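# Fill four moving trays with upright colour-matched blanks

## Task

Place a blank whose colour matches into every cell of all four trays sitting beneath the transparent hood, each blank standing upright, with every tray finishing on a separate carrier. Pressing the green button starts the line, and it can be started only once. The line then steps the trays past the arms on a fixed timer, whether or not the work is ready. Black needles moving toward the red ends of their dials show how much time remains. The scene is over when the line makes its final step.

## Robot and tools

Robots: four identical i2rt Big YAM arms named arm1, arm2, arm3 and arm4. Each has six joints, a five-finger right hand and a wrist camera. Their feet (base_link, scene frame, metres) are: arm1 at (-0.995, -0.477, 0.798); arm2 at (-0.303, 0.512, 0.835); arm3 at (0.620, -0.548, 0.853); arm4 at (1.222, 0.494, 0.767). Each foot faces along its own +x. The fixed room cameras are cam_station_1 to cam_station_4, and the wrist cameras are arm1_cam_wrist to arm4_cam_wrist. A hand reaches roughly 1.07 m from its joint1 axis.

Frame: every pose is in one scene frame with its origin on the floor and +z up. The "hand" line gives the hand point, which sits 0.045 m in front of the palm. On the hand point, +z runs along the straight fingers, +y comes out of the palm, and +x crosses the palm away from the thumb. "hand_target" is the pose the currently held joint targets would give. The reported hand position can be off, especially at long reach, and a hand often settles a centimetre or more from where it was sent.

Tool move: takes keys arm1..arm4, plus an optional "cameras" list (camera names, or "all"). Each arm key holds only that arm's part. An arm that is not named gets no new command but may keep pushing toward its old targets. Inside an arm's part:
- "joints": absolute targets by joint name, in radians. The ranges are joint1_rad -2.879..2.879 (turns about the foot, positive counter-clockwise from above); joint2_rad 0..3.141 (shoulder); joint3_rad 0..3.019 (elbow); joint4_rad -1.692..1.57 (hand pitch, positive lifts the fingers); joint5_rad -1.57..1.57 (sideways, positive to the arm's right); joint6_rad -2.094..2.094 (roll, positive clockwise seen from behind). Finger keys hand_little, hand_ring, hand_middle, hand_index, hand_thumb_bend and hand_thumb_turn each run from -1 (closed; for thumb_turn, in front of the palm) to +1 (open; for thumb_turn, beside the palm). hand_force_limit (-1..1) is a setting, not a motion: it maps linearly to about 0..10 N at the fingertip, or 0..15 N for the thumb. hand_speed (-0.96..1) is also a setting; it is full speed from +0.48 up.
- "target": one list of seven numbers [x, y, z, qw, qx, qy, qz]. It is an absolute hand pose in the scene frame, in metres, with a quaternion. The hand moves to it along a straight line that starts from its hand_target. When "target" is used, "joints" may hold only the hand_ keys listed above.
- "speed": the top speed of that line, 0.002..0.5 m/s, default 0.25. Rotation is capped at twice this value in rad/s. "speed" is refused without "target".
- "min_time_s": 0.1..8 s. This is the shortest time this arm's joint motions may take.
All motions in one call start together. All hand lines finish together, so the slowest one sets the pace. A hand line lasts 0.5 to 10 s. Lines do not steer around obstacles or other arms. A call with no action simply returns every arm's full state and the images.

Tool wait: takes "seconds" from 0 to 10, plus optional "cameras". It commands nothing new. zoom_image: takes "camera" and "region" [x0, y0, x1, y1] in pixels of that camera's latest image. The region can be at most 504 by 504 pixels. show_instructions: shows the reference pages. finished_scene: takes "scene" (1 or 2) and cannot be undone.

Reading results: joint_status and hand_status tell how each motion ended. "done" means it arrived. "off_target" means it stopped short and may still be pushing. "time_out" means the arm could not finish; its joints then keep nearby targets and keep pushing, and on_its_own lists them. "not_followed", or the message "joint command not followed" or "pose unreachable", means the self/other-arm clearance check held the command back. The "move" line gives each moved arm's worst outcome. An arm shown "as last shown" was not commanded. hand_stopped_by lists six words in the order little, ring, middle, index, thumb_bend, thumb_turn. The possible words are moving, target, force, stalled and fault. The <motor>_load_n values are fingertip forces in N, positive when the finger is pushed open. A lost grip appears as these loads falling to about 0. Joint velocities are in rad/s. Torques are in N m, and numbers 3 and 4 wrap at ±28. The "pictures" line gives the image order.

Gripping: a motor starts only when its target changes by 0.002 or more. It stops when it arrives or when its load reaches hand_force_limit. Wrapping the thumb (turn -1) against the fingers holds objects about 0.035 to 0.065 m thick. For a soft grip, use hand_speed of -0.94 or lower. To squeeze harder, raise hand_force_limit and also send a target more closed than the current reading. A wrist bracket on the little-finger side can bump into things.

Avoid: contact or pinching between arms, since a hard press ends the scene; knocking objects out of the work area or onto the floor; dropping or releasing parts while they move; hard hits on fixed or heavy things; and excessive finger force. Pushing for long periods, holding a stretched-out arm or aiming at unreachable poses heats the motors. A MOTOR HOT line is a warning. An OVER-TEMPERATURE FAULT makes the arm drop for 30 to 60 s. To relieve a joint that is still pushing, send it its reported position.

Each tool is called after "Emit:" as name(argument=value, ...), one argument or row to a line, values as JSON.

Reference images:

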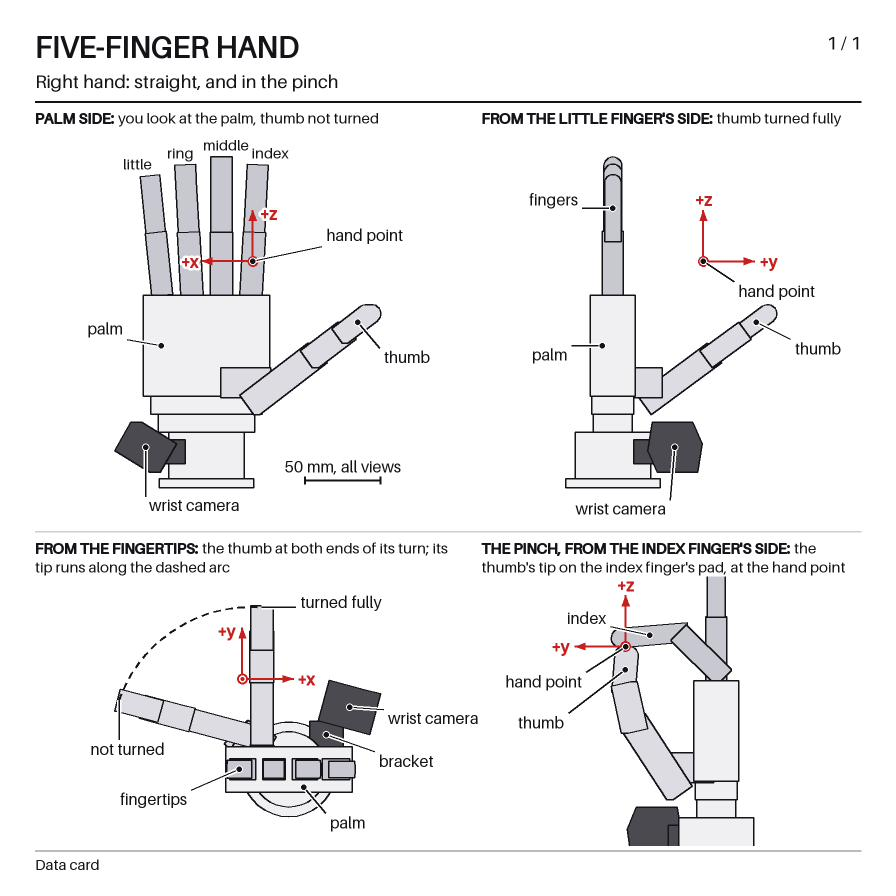

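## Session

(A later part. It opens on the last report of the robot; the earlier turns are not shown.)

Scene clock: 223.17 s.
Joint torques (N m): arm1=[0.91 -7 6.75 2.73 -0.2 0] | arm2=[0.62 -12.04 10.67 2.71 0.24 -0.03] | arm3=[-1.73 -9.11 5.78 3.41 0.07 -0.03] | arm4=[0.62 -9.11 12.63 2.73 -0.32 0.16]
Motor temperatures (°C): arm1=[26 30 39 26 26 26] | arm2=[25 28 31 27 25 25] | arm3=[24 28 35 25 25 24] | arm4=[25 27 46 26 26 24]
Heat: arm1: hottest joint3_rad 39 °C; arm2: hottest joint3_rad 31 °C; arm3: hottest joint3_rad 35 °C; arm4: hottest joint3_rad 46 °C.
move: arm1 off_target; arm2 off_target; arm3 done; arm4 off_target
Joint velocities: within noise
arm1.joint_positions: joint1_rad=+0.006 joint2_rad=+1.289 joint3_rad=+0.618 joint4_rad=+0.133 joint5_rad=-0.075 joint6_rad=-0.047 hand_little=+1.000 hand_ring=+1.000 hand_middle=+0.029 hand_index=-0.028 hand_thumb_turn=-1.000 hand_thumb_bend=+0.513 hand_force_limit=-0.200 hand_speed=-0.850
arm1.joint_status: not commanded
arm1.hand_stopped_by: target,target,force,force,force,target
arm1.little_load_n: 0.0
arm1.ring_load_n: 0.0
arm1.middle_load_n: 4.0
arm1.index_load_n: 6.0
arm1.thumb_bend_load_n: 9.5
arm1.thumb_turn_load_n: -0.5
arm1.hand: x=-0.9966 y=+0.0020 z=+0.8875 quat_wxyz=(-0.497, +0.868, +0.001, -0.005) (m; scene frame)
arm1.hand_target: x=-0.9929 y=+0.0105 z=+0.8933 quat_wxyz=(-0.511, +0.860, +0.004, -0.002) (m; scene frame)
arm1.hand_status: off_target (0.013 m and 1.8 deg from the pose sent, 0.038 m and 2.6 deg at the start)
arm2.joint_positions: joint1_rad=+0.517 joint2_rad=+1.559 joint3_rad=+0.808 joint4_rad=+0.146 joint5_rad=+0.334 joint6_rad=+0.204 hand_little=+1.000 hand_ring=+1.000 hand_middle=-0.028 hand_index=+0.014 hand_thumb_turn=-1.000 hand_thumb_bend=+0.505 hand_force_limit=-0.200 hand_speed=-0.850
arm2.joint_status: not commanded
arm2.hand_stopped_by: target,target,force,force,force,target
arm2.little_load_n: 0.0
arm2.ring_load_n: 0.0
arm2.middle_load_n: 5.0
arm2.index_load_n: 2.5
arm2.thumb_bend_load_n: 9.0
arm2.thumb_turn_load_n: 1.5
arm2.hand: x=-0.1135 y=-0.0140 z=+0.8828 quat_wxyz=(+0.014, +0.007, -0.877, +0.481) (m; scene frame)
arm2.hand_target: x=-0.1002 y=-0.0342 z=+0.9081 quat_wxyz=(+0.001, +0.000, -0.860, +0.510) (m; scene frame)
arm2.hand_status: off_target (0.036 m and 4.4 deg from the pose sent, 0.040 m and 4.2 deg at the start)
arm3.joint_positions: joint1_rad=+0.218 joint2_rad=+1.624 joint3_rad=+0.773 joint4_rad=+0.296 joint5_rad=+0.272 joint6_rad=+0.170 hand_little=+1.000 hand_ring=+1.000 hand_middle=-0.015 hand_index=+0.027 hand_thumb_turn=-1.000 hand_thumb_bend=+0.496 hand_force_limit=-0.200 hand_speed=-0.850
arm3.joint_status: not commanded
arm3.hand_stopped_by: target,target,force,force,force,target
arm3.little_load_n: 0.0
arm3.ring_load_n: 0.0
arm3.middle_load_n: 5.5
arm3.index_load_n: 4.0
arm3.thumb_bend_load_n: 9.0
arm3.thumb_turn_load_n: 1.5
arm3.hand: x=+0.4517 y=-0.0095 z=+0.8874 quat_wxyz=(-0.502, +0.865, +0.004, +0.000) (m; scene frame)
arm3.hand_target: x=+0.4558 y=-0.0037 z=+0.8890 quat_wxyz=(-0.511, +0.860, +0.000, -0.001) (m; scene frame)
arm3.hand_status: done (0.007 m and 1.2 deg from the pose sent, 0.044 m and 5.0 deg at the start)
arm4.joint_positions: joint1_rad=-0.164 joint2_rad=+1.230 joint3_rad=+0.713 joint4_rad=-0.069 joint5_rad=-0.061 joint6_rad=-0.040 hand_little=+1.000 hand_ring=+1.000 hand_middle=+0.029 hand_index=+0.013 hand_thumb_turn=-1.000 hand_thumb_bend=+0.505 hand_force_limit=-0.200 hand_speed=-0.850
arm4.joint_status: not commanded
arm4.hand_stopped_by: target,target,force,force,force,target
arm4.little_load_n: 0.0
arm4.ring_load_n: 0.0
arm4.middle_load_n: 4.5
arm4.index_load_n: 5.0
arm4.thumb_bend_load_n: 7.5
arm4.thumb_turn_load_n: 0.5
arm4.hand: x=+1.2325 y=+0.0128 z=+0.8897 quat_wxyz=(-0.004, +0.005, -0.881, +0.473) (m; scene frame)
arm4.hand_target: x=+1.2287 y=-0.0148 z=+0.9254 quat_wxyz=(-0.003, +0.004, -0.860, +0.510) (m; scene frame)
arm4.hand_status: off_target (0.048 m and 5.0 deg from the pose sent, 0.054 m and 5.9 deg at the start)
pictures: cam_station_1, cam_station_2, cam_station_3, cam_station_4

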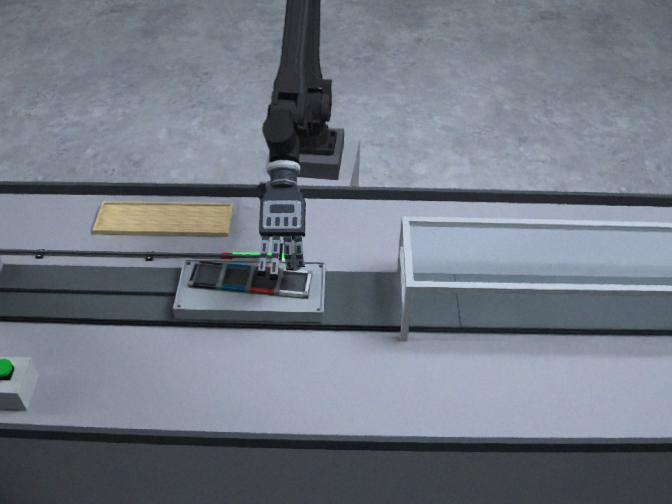

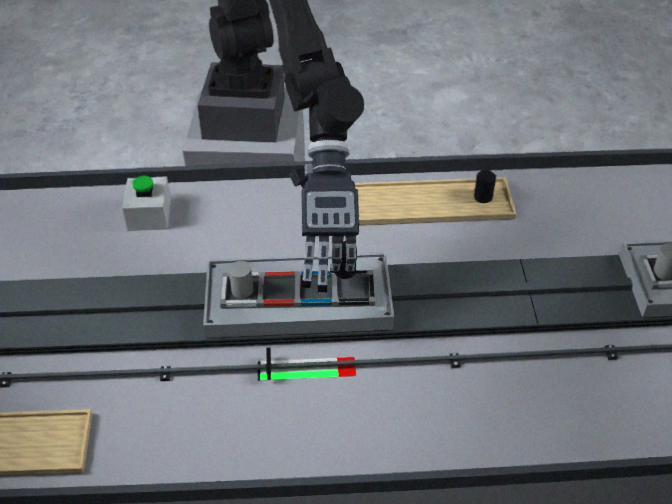

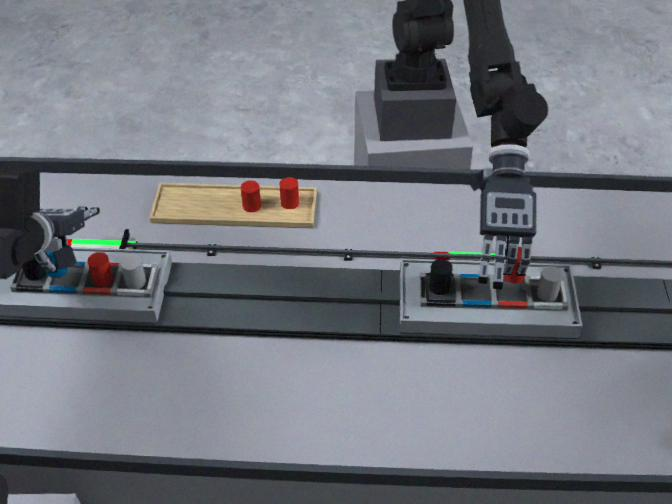

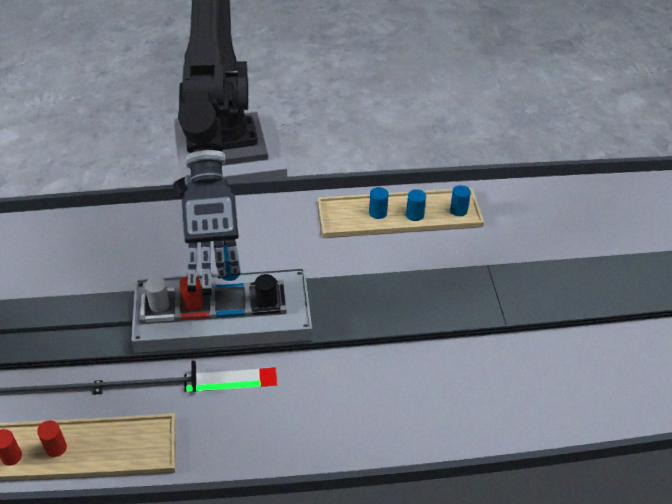

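Emit:
move(
  arm1={"target": [-0.9865, 0.009, 0.866, 0.5105, -0.8599, 0, 0], "speed": 0.1},
  arm2={"target": [-0.0955, -0.042, 0.888, 0, 0, -0.8599, 0.5105], "speed": 0.1},
  arm3={"target": [0.4552, -0.006, 0.866, 0.5105, -0.8599, 0, 0], "speed": 0.1},
  arm4={"target": [1.220, -0.02, 0.892, 0, 0, -0.8599, 0.5105], "speed": 0.1},
  cameras=["cam_station_1", "cam_station_2", "cam_station_3", "cam_station_4"],
)

Emit:
zoom_image(
  camera="cam_station_1",
  region=[270, 255, 330, 305],
)

Emit:
zoom_image(
  camera="cam_station_2",
  region=[320, 250, 380, 310],
)

Emit:
zoom_image(
  camera="cam_station_3",
  region=[480, 250, 540, 310],
)

Emit:
zoom_image(
  camera="cam_station_4",
  region=[200, 260, 260, 320],
)

Scene clock: 226.00 s.
Joint torques (N m): arm1=[0.91 -7.18 6.24 2.77 -0.21 0] | arm2=[0.62 -12.16 10.52 2.7 0.21 -0.02] | arm3=[-1.38 -9.29 5.37 3.41 0.25 -0.01] | arm4=[0.67 -9.82 9.39 3 -0.29 0.09]
Motor temperatures (°C): arm1=[26 30 39 26 26 26] | arm2=[25 28 31 27 25 25] | arm3=[24 28 35 25 25 24] | arm4=[25 27 45 26 26 24]
Heat: arm1: hottest joint3_rad 39 °C; arm2: hottest joint3_rad 31 °C; arm3: hottest joint3_rad 35 °C; arm4: hottest joint3_rad 45 °C.
move: arm1 off_target; arm2 off_target; arm3 done; arm4 off_target
Joint velocities: within noise
arm1.joint_positions: joint1_rad=-0.005 joint2_rad=+1.347 joint3_rad=+0.579 joint4_rad=+0.231 joint5_rad=-0.081 joint6_rad=-0.050 hand_little=+1.000 hand_ring=+1.000 hand_middle=+0.029 hand_index=-0.028 hand_thumb_turn=-1.000 hand_thumb_bend=+0.513 hand_force_limit=-0.200 hand_speed=-0.850
arm1.joint_status: not commanded
arm1.hand_stopped_by: target,target,force,force,force,target
arm1.little_load_n: 0.0
arm1.ring_load_n: 0.0
arm1.middle_load_n: 4.0
arm1.index_load_n: 6.0
arm1.thumb_bend_load_n: 9.0
arm1.thumb_turn_load_n: -0.5
arm1.hand: x=-0.9929 y=+0.0004 z=+0.8617 quat_wxyz=(-0.498, +0.867, -0.001, -0.004) (m; scene frame)
arm1.hand_target: x=-0.9891 y=+0.0082 z=+0.8663 quat_wxyz=(-0.510, +0.860, +0.002, -0.001) (m; scene frame)
arm1.hand_status: off_target (0.012 m and 1.7 deg from the pose sent, 0.025 m and 1.8 deg at the start)
arm2.joint_positions: joint1_rad=+0.517 joint2_rad=+1.613 joint3_rad=+0.808 joint4_rad=+0.201 joint5_rad=+0.337 joint6_rad=+0.204 hand_little=+1.000 hand_ring=+1.000 hand_middle=-0.028 hand_index=+0.014 hand_thumb_turn=-1.000 hand_thumb_bend=+0.505 hand_force_limit=-0.200 hand_speed=-0.850
arm2.joint_status: not commanded
arm2.hand_stopped_by: target,target,force,force,force,target
arm2.little_load_n: 0.0
arm2.ring_load_n: -0.5
arm2.middle_load_n: 5.0
arm2.index_load_n: 2.5
arm2.thumb_bend_load_n: 9.0
arm2.thumb_turn_load_n: 1.5
arm2.hand: x=-0.1120 y=-0.0199 z=+0.8645 quat_wxyz=(+0.016, +0.006, -0.876, +0.481) (m; scene frame)
arm2.hand_target: x=-0.0980 y=-0.0410 z=+0.8879 quat_wxyz=(+0.001, -0.001, -0.860, +0.510) (m; scene frame)
arm2.hand_status: off_target (0.036 m and 4.3 deg from the pose sent, 0.034 m and 4.4 deg at the start)
arm3.joint_positions: joint1_rad=+0.218 joint2_rad=+1.676 joint3_rad=+0.753 joint4_rad=+0.365 joint5_rad=+0.272 joint6_rad=+0.170 hand_little=+1.000 hand_ring=+1.000 hand_middle=-0.015 hand_index=+0.027 hand_thumb_turn=-1.000 hand_thumb_bend=+0.496 hand_force_limit=-0.200 hand_speed=-0.850
arm3.joint_status: not commanded
arm3.hand_stopped_by: target,target,force,force,force,target
arm3.little_load_n: 0.0
arm3.ring_load_n: 0.0
arm3.middle_load_n: 5.5
arm3.index_load_n: 3.5
arm3.thumb_bend_load_n: 9.5
arm3.thumb_turn_load_n: 1.0
arm3.hand: x=+0.4526 y=-0.0115 z=+0.8643 quat_wxyz=(-0.501, +0.865, +0.004, +0.000) (m; scene frame)
arm3.hand_target: x=+0.4554 y=-0.0066 z=+0.8657 quat_wxyz=(-0.510, +0.860, +0.000, +0.000) (m; scene frame)
arm3.hand_status: done (0.006 m and 1.3 deg from the pose sent, 0.022 m and 1.2 deg at the start)
arm4.joint_positions: joint1_rad=-0.180 joint2_rad=+1.299 joint3_rad=+0.713 joint4_rad=+0.042 joint5_rad=-0.068 joint6_rad=-0.040 hand_little=+1.000 hand_ring=+1.000 hand_middle=+0.029 hand_index=+0.013 hand_thumb_turn=-1.000 hand_thumb_bend=+0.505 hand_force_limit=-0.200 hand_speed=-0.850
arm4.joint_status: not commanded
arm4.hand_stopped_by: target,target,force,force,force,target
arm4.little_load_n: 0.0
arm4.ring_load_n: 0.0
arm4.middle_load_n: 4.0
arm4.index_load_n: 4.5
arm4.thumb_bend_load_n: 7.5
arm4.thumb_turn_load_n: 0.5
arm4.hand: x=+1.2251 y=-0.0077 z=+0.8787 quat_wxyz=(-0.002, +0.001, -0.871, +0.491) (m; scene frame)
arm4.hand_target: x=+1.2218 y=-0.0196 z=+0.8918 quat_wxyz=(-0.001, +0.001, -0.860, +0.510) (m; scene frame)
arm4.hand_status: off_target (0.019 m and 2.6 deg from the pose sent, 0.035 m and 5.0 deg at the start)
pictures: cam_station_1, cam_station_2, cam_station_3, cam_station_4

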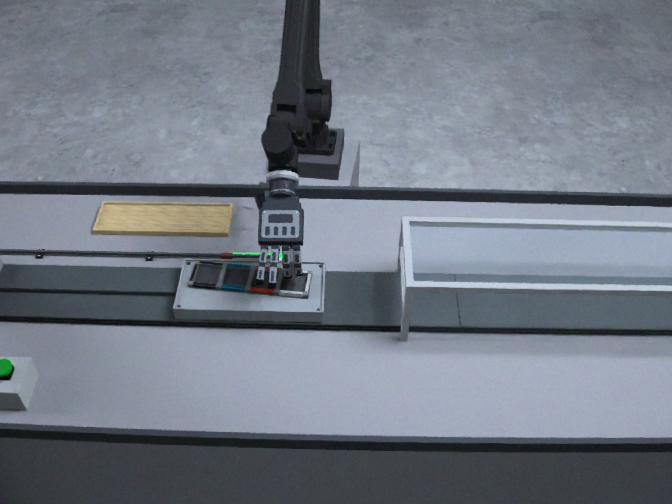

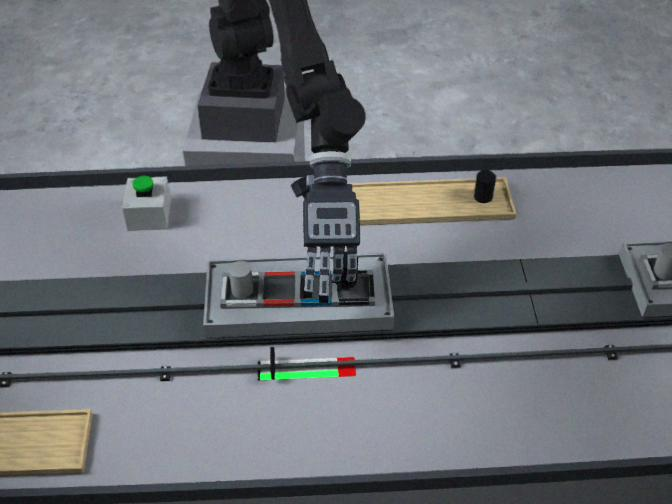

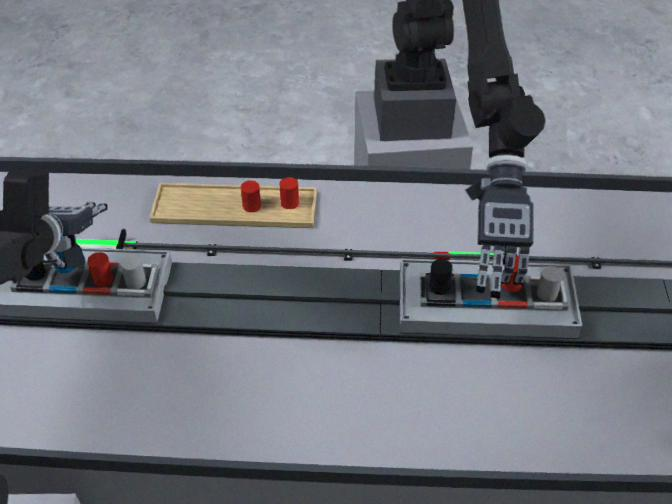

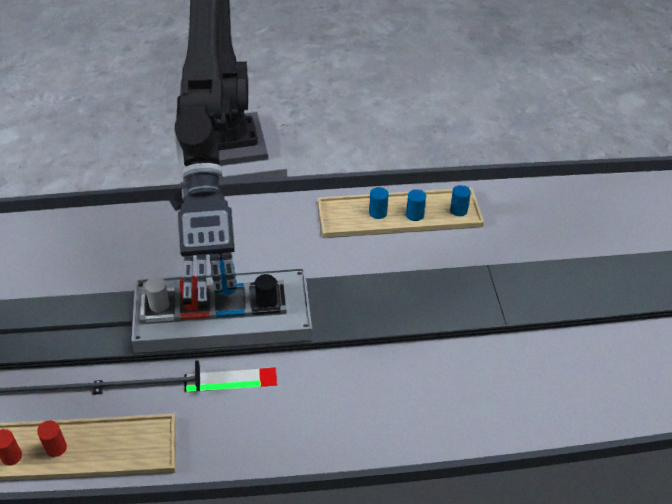

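Scaled by 8.400.

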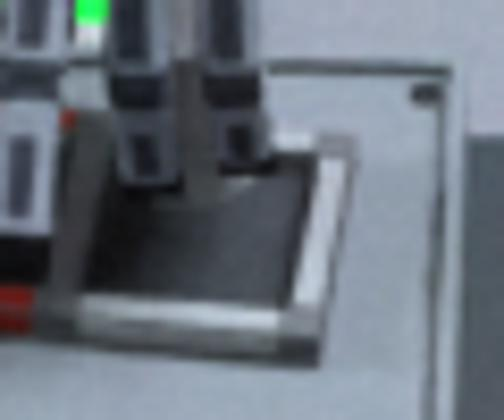

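Scaled by 8.400.

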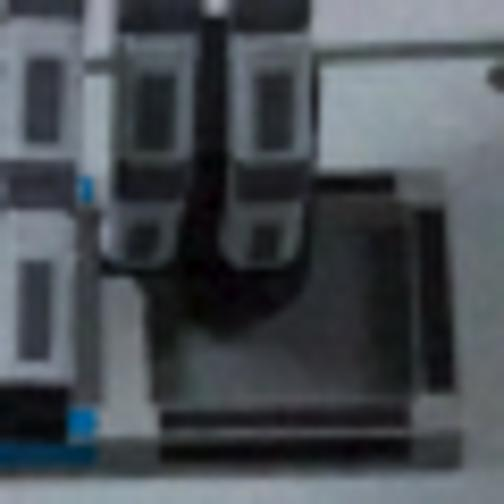

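Scaled by 8.400.

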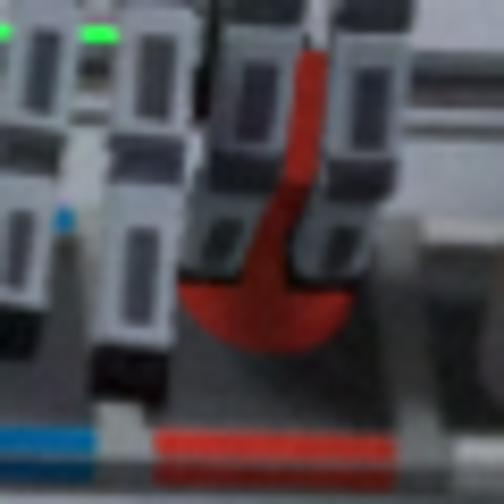

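Scaled by 8.400.

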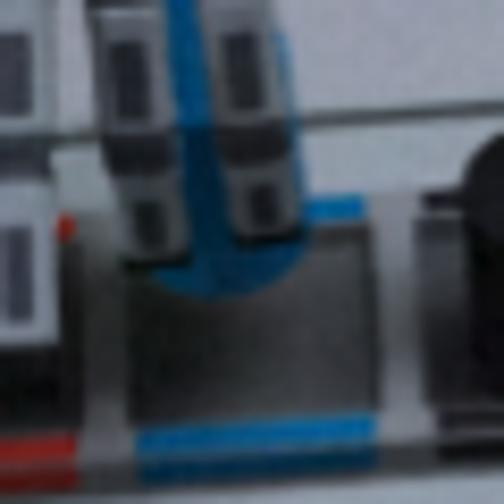

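Emit:
move(
  arm1={"target": [-0.9865, 0.0065, 0.846, 0.5105, -0.8599, 0, 0], "speed": 0.08},
  arm2={"target": [-0.092, -0.045, 0.925, 0, 0, -0.8599, 0.5105], "speed": 0.12},
  arm3={"target": [0.4445, -0.0055, 0.855, 0.5105, -0.8599, 0, 0], "speed": 0.08},
  arm4={"target": [1.234, -0.0145, 0.872, 0, 0, -0.8599, 0.5105], "speed": 0.08},
  cameras=["cam_station_1", "cam_station_2", "cam_station_3", "cam_station_4"],
)

Emit:
zoom_image(
  camera="cam_station_1",
  region=[270, 255, 330, 305],
)

Emit:
zoom_image(
  camera="cam_station_2",
  region=[320, 250, 380, 310],
)

Emit:
zoom_image(
  camera="cam_station_3",
  region=[480, 250, 540, 310],
)

Emit:
zoom_image(
  camera="cam_station_4",
  region=[200, 260, 260, 320],
)

Scene clock: 228.63 s.
Joint torques (N m): arm1=[0.91 -7.41 5.85 2.74 -0.21 0] | arm2=[0.62 -13.8 12.46 0.84 0.24 0] | arm3=[0.21 -9.35 5.67 3.37 0.33 0.12] | arm4=[1.73 -9.58 7.75 2.88 0.04 0.25]
Motor temperatures (°C): arm1=[26 30 39 26 26 26] | arm2=[25 28 31 27 25 25] | arm3=[24 28 35 25 25 23] | arm4=[25 27 45 27 26 24]
Heat: arm1: hottest joint3_rad 39 °C; arm2: hottest joint3_rad 31 °C; arm3: hottest joint3_rad 35 °C; arm4: hottest joint3_rad 45 °C.
move: arm1 done; arm2 off_target; arm3 off_target; arm4 off_target
Joint velocities: within noise
arm1.joint_positions: joint1_rad=-0.011 joint2_rad=+1.396 joint3_rad=+0.553 joint4_rad=+0.308 joint5_rad=-0.083 joint6_rad=-0.052 hand_little=+1.000 hand_ring=+1.000 hand_middle=+0.029 hand_index=-0.028 hand_thumb_turn=-1.000 hand_thumb_bend=+0.513 hand_force_limit=-0.200 hand_speed=-0.850
arm1.joint_status: not commanded
arm1.hand_stopped_by: target,target,force,force,force,target
arm1.little_load_n: 0.0
arm1.ring_load_n: -0.5
arm1.middle_load_n: 4.0
arm1.index_load_n: 6.0
arm1.thumb_bend_load_n: 9.5
arm1.thumb_turn_load_n: -1.0
arm1.hand: x=-0.9905 y=-0.0011 z=+0.8425 quat_wxyz=(-0.499, +0.867, -0.002, -0.003) (m; scene frame)
arm1.hand_target: x=-0.9865 y=+0.0062 z=+0.8464 quat_wxyz=(-0.511, +0.860, +0.000, +0.000) (m; scene frame)
arm1.hand_status: done (0.009 m and 1.6 deg from the pose sent, 0.018 m and 1.7 deg at the start)
arm2.joint_positions: joint1_rad=+0.517 joint2_rad=+1.570 joint3_rad=+0.842 joint4_rad=+0.140 joint5_rad=+0.339 joint6_rad=+0.204 hand_little=+1.000 hand_ring=+1.000 hand_middle=-0.028 hand_index=+0.014 hand_thumb_turn=-1.000 hand_thumb_bend=+0.505 hand_force_limit=-0.200 hand_speed=-0.850
arm2.joint_status: not commanded
arm2.hand_stopped_by: target,target,force,force,force,target
arm2.little_load_n: 0.0
arm2.ring_load_n: 0.0
arm2.middle_load_n: 5.0
arm2.index_load_n: 2.5
arm2.thumb_bend_load_n: 9.5
arm2.thumb_turn_load_n: 1.5
arm2.hand: x=-0.1092 y=-0.0266 z=+0.8918 quat_wxyz=(+0.014, +0.004, -0.873, +0.488) (m; scene frame)
arm2.hand_target: x=-0.0959 y=-0.0458 z=+0.9251 quat_wxyz=(+0.002, -0.003, -0.860, +0.511) (m; scene frame)
arm2.hand_status: off_target (0.042 m and 3.4 deg from the pose sent, 0.069 m and 4.3 deg at the start)
arm3.joint_positions: joint1_rad=+0.218 joint2_rad=+1.710 joint3_rad=+0.753 joint4_rad=+0.393 joint5_rad=+0.291 joint6_rad=+0.170 hand_little=+1.000 hand_ring=+1.000 hand_middle=-0.015 hand_index=+0.027 hand_thumb_turn=-1.000 hand_thumb_bend=+0.496 hand_force_limit=-0.200 hand_speed=-0.850
arm3.joint_status: not commanded
arm3.hand_stopped_by: target,target,force,force,force,target
arm3.little_load_n: 0.0
arm3.ring_load_n: 0.0
arm3.middle_load_n: 5.5
arm3.index_load_n: 4.0
arm3.thumb_bend_load_n: 9.5
arm3.thumb_turn_load_n: 1.0
arm3.hand: x=+0.4560 y=-0.0096 z=+0.8518 quat_wxyz=(-0.500, +0.866, +0.000, +0.009) (m; scene frame)
arm3.hand_target: x=+0.4476 y=-0.0047 z=+0.8553 quat_wxyz=(-0.511, +0.860, -0.002, +0.001) (m; scene frame)
arm3.hand_status: off_target (0.013 m and 1.7 deg from the pose sent, 0.014 m and 1.3 deg at the start)
arm4.joint_positions: joint1_rad=-0.173 joint2_rad=+1.321 joint3_rad=+0.689 joint4_rad=+0.108 joint5_rad=-0.044 joint6_rad=-0.040 hand_little=+1.000 hand_ring=+1.000 hand_middle=+0.029 hand_index=+0.013 hand_thumb_turn=-1.000 hand_thumb_bend=+0.505 hand_force_limit=-0.200 hand_speed=-0.850
arm4.joint_status: not commanded
arm4.hand_stopped_by: target,target,force,force,force,target
arm4.little_load_n: 0.0
arm4.ring_load_n: 0.0
arm4.middle_load_n: 4.0
arm4.index_load_n: 4.5
arm4.thumb_bend_load_n: 7.5
arm4.thumb_turn_load_n: 0.5
arm4.hand: x=+1.2233 y=-0.0101 z=+0.8685 quat_wxyz=(+0.007, -0.002, -0.866, +0.500) (m; scene frame)
arm4.hand_target: x=+1.2267 y=-0.0146 z=+0.8719 quat_wxyz=(+0.004, -0.006, -0.860, +0.510) (m; scene frame)
arm4.hand_status: off_target (0.012 m and 1.7 deg from the pose sent, 0.013 m and 2.6 deg at the start)
pictures: cam_station_1, cam_station_2, cam_station_3, cam_station_4

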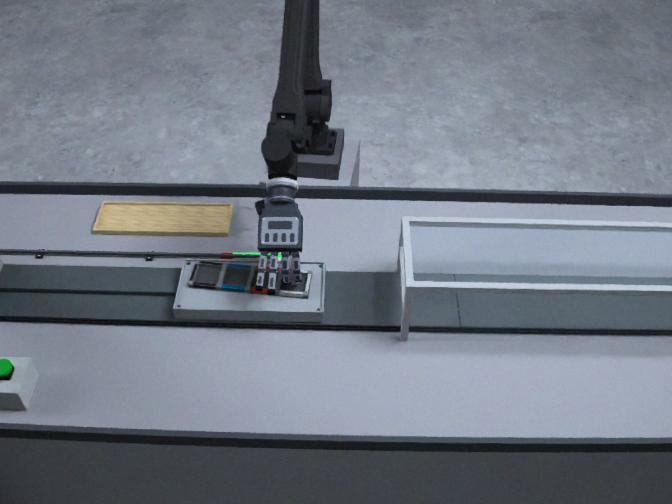

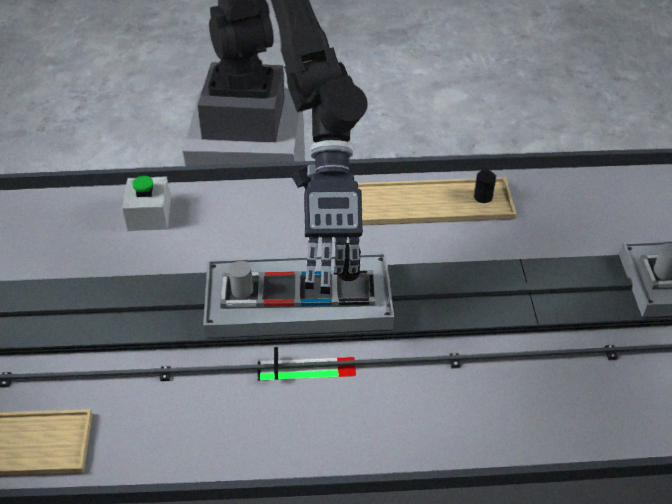

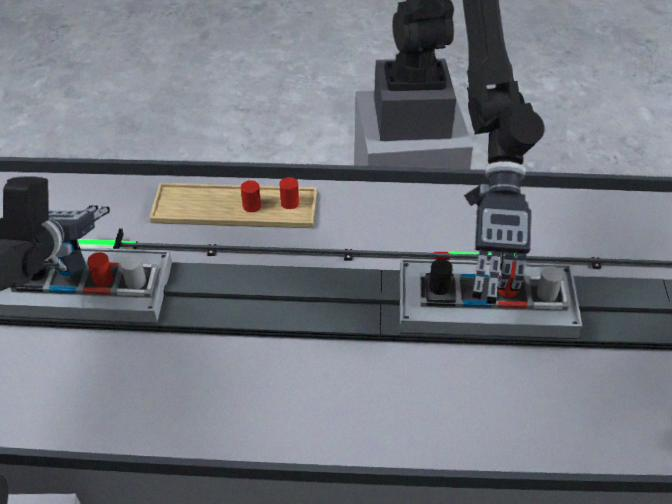

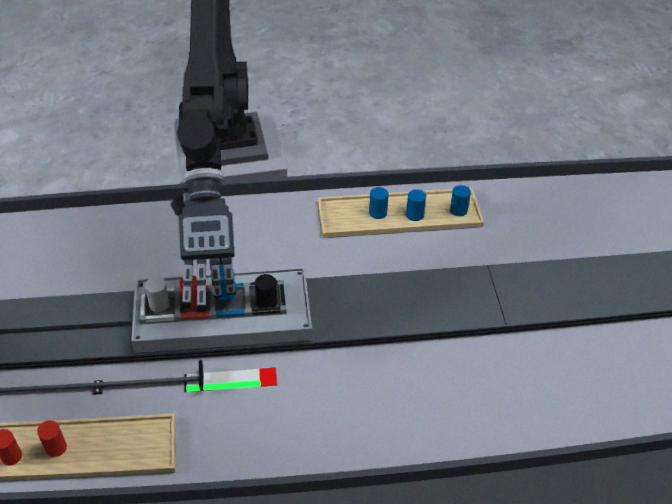

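Scaled by 8.400.

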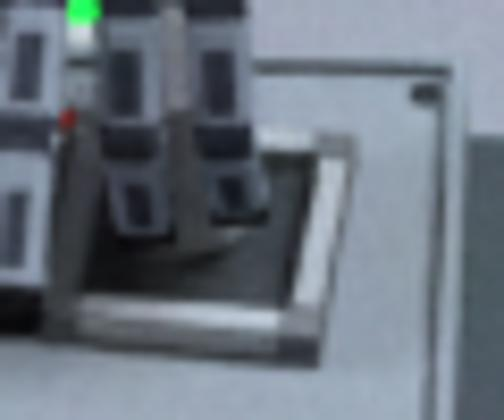

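Scaled by 8.400.

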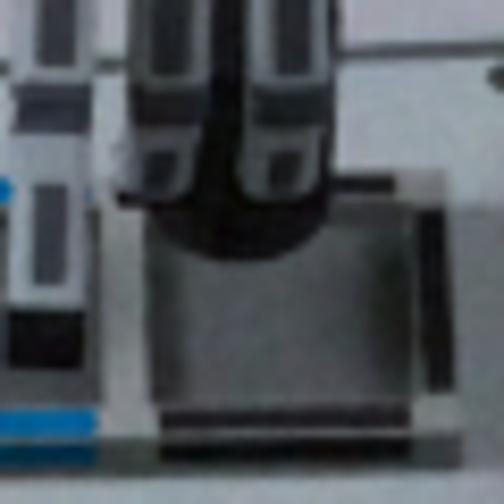

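Scaled by 8.400.

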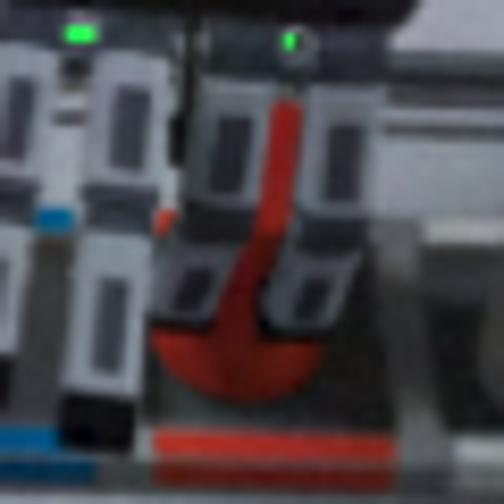

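Scaled by 8.400.

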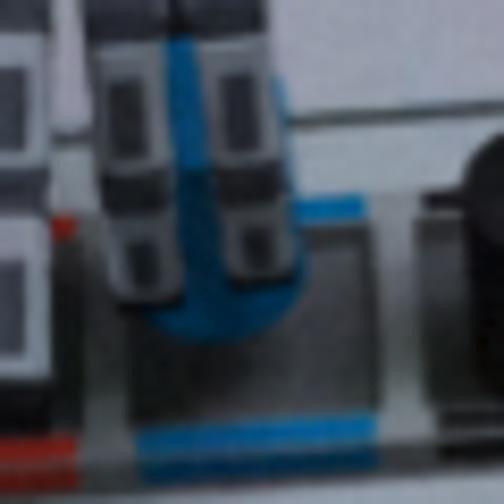

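Emit:
move(
  arm1={"target": [-0.9875, 0.0085, 0.8435, 0.5105, -0.8599, 0, 0], "speed": 0.06},
  arm2={"target": [-0.086, -0.049, 0.905, 0, 0, -0.8599, 0.5105], "speed": 0.12},
  arm3={"target": [0.439, -0.0055, 0.868, 0.5105, -0.8599, 0, 0], "speed": 0.08},
  arm4={"target": [1.237, -0.0105, 0.871, 0, 0, -0.8599, 0.5105], "speed": 0.08},
  cameras=["cam_station_1", "cam_station_2", "cam_station_3", "cam_station_4"],
)

Emit:
zoom_image(
  camera="cam_station_1",
  region=[270, 255, 330, 305],
)

Emit:
zoom_image(
  camera="cam_station_2",
  region=[320, 250, 380, 310],
)

Emit:
zoom_image(
  camera="cam_station_3",
  region=[480, 250, 540, 310],
)

Emit:
zoom_image(
  camera="cam_station_4",
  region=[200, 260, 260, 320],
)

Scene clock: 232.40 s.
Joint torques (N m): arm1=[1.2 -7.36 5.97 2.73 -0.1 0.02] | arm2=[0.5 -12.81 11.64 2.67 0.25 0.05] | arm3=[0.15 -11.4 6.57 1.62 0.34 0.19] | arm4=[2.08 -10.58 7.68 2.67 0.09 0.29]
Motor temperatures (°C): arm1=[26 30 38 26 26 26] | arm2=[25 28 32 27 25 25] | arm3=[24 28 34 25 25 23] | arm4=[25 27 44 27 26 24]
Heat: arm1: hottest joint3_rad 38 °C; arm2: hottest joint3_rad 32 °C; arm3: hottest joint3_rad 34 °C; arm4: hottest joint3_rad 44 °C.
move: arm1 off_target; arm2 off_target; arm3 off_target; arm4 off_target
Joint velocities: within noise
arm1.joint_positions: joint1_rad=-0.011 joint2_rad=+1.408 joint3_rad=+0.553 joint4_rad=+0.317 joint5_rad=-0.083 joint6_rad=-0.052 hand_little=+1.000 hand_ring=+1.000 hand_middle=+0.029 hand_index=-0.028 hand_thumb_turn=-1.000 hand_thumb_bend=+0.513 hand_force_limit=-0.200 hand_speed=-0.850
arm1.joint_status: not commanded
arm1.hand_stopped_by: target,target,force,force,force,target
arm1.little_load_n: 0.0
arm1.ring_load_n: 0.0
arm1.middle_load_n: 4.0
arm1.index_load_n: 6.0
arm1.thumb_bend_load_n: 9.5
arm1.thumb_turn_load_n: -0.5
arm1.hand: x=-0.9905 y=-0.0004 z=+0.8387 quat_wxyz=(-0.497, +0.867, -0.002, -0.003) (m; scene frame)
arm1.hand_target: x=-0.9876 y=+0.0081 z=+0.8432 quat_wxyz=(-0.510, +0.860, +0.000, +0.000) (m; scene frame)
arm1.hand_status: off_target (0.011 m and 1.8 deg from the pose sent, 0.010 m and 1.6 deg at the start)
arm2.joint_positions: joint1_rad=+0.544 joint2_rad=+1.602 joint3_rad=+0.842 joint4_rad=+0.143 joint5_rad=+0.347 joint6_rad=+0.204 hand_little=+1.000 hand_ring=+1.000 hand_middle=-0.028 hand_index=+0.014 hand_thumb_turn=-1.000 hand_thumb_bend=+0.505 hand_force_limit=-0.200 hand_speed=-0.850
arm2.joint_status: not commanded
arm2.hand_stopped_by: target,target,force,force,force,target
arm2.little_load_n: 0.0
arm2.ring_load_n: -0.5
arm2.middle_load_n: 5.0
arm2.index_load_n: 2.5
arm2.thumb_bend_load_n: 9.0
arm2.thumb_turn_load_n: 1.5
arm2.hand: x=-0.0969 y=-0.0197 z=+0.8747 quat_wxyz=(+0.015, +0.017, -0.879, +0.477) (m; scene frame)
arm2.hand_target: x=-0.0811 y=-0.0448 z=+0.9060 quat_wxyz=(-0.003, +0.005, -0.860, +0.511) (m; scene frame)
arm2.hand_status: off_target (0.044 m and 5.2 deg from the pose sent, 0.035 m and 3.4 deg at the start)
arm3.joint_positions: joint1_rad=+0.241 joint2_rad=+1.710 joint3_rad=+0.753 joint4_rad=+0.386 joint5_rad=+0.300 joint6_rad=+0.170 hand_little=+1.000 hand_ring=+1.000 hand_middle=-0.015 hand_index=+0.027 hand_thumb_turn=-1.000 hand_thumb_bend=+0.496 hand_force_limit=-0.200 hand_speed=-0.850
arm3.joint_status: not commanded
arm3.hand_stopped_by: target,target,force,force,force,target
arm3.little_load_n: 0.0
arm3.ring_load_n: 0.0
arm3.middle_load_n: 5.5
arm3.index_load_n: 4.0
arm3.thumb_bend_load_n: 9.5
arm3.thumb_turn_load_n: 1.0
arm3.hand: x=+0.4458 y=-0.0141 z=+0.8505 quat_wxyz=(-0.498, +0.867, +0.008, +0.008) (m; scene frame)
arm3.hand_target: x=+0.4362 y=-0.0067 z=+0.8675 quat_wxyz=(-0.510, +0.860, +0.003, -0.001) (m; scene frame)
arm3.hand_status: off_target (0.021 m and 2.1 deg from the pose sent, 0.024 m and 1.7 deg at the start)
arm4.joint_positions: joint1_rad=-0.152 joint2_rad=+1.321 joint3_rad=+0.678 joint4_rad=+0.109 joint5_rad=-0.038 joint6_rad=-0.040 hand_little=+1.000 hand_ring=+1.000 hand_middle=+0.029 hand_index=+0.013 hand_thumb_turn=-1.000 hand_thumb_bend=+0.505 hand_force_limit=-0.200 hand_speed=-0.850
arm4.joint_status: not commanded
arm4.hand_stopped_by: target,target,force,force,force,target
arm4.little_load_n: 0.0
arm4.ring_load_n: 0.0
arm4.middle_load_n: 4.5
arm4.index_load_n: 4.5
arm4.thumb_bend_load_n: 7.5
arm4.thumb_turn_load_n: 0.5
arm4.hand: x=+1.2331 y=-0.0059 z=+0.8632 quat_wxyz=(+0.005, +0.006, -0.869, +0.496) (m; scene frame)
arm4.hand_target: x=+1.2367 y=-0.0103 z=+0.8707 quat_wxyz=(+0.001, +0.000, -0.860, +0.510) (m; scene frame)
arm4.hand_status: off_target (0.010 m and 2.2 deg from the pose sent, 0.014 m and 1.7 deg at the start)
pictures: cam_station_1, cam_station_2, cam_station_3, cam_station_4

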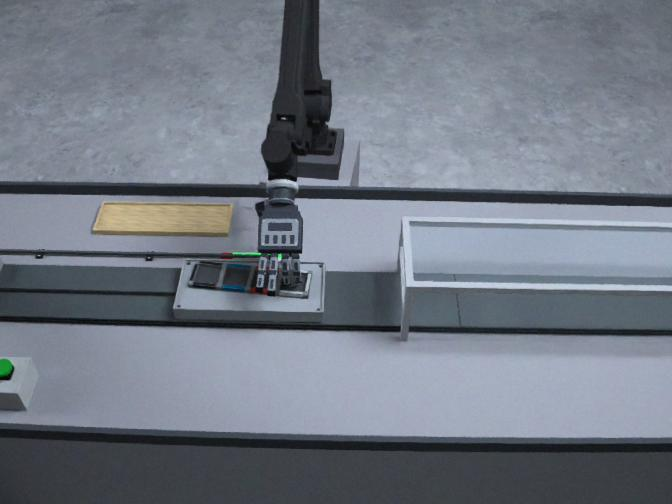

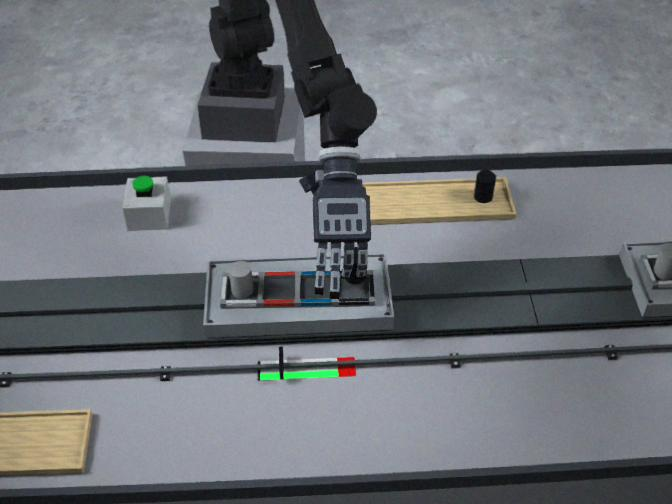

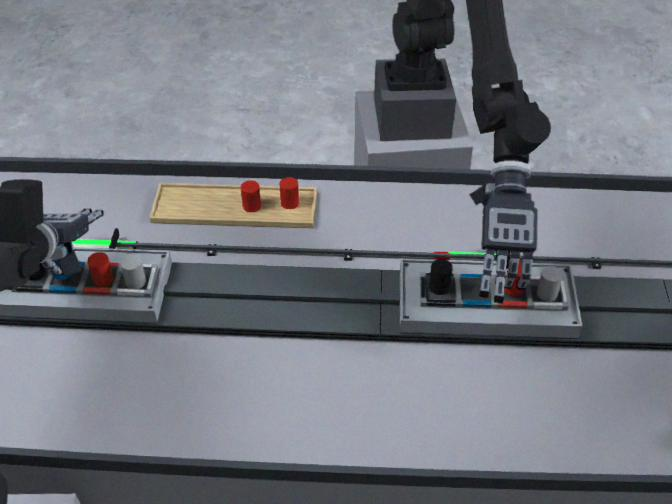

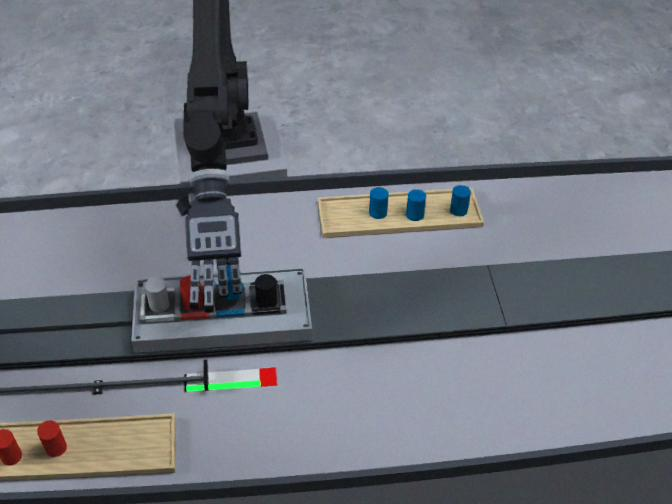

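Scaled by 8.400.

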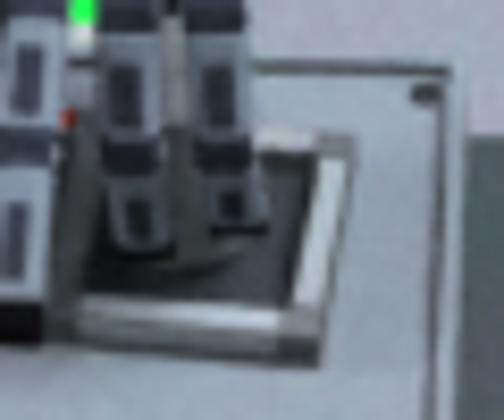

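Scaled by 8.400.

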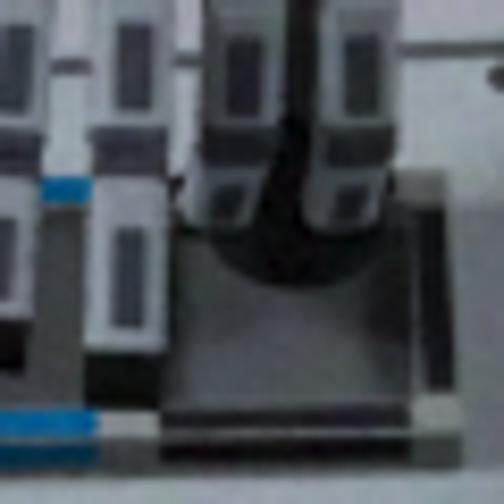

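Scaled by 8.400.

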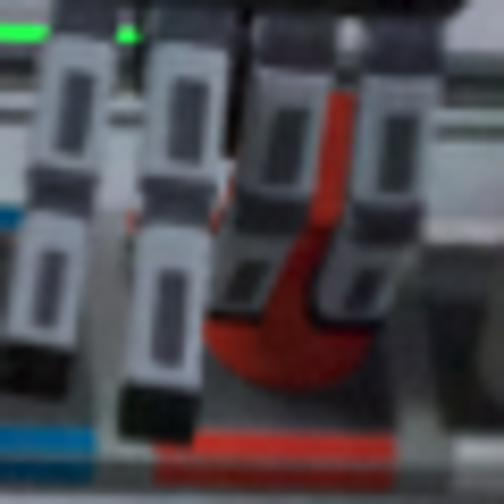

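Scaled by 8.400.

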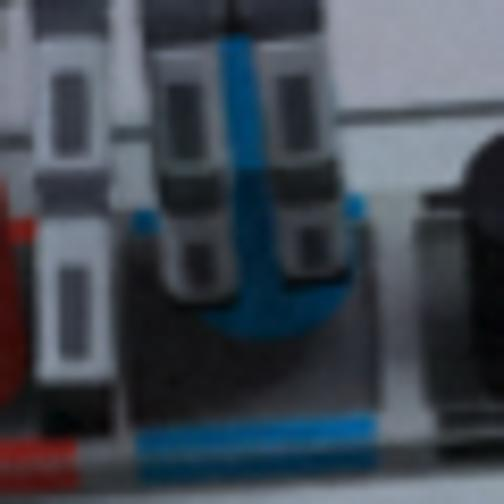

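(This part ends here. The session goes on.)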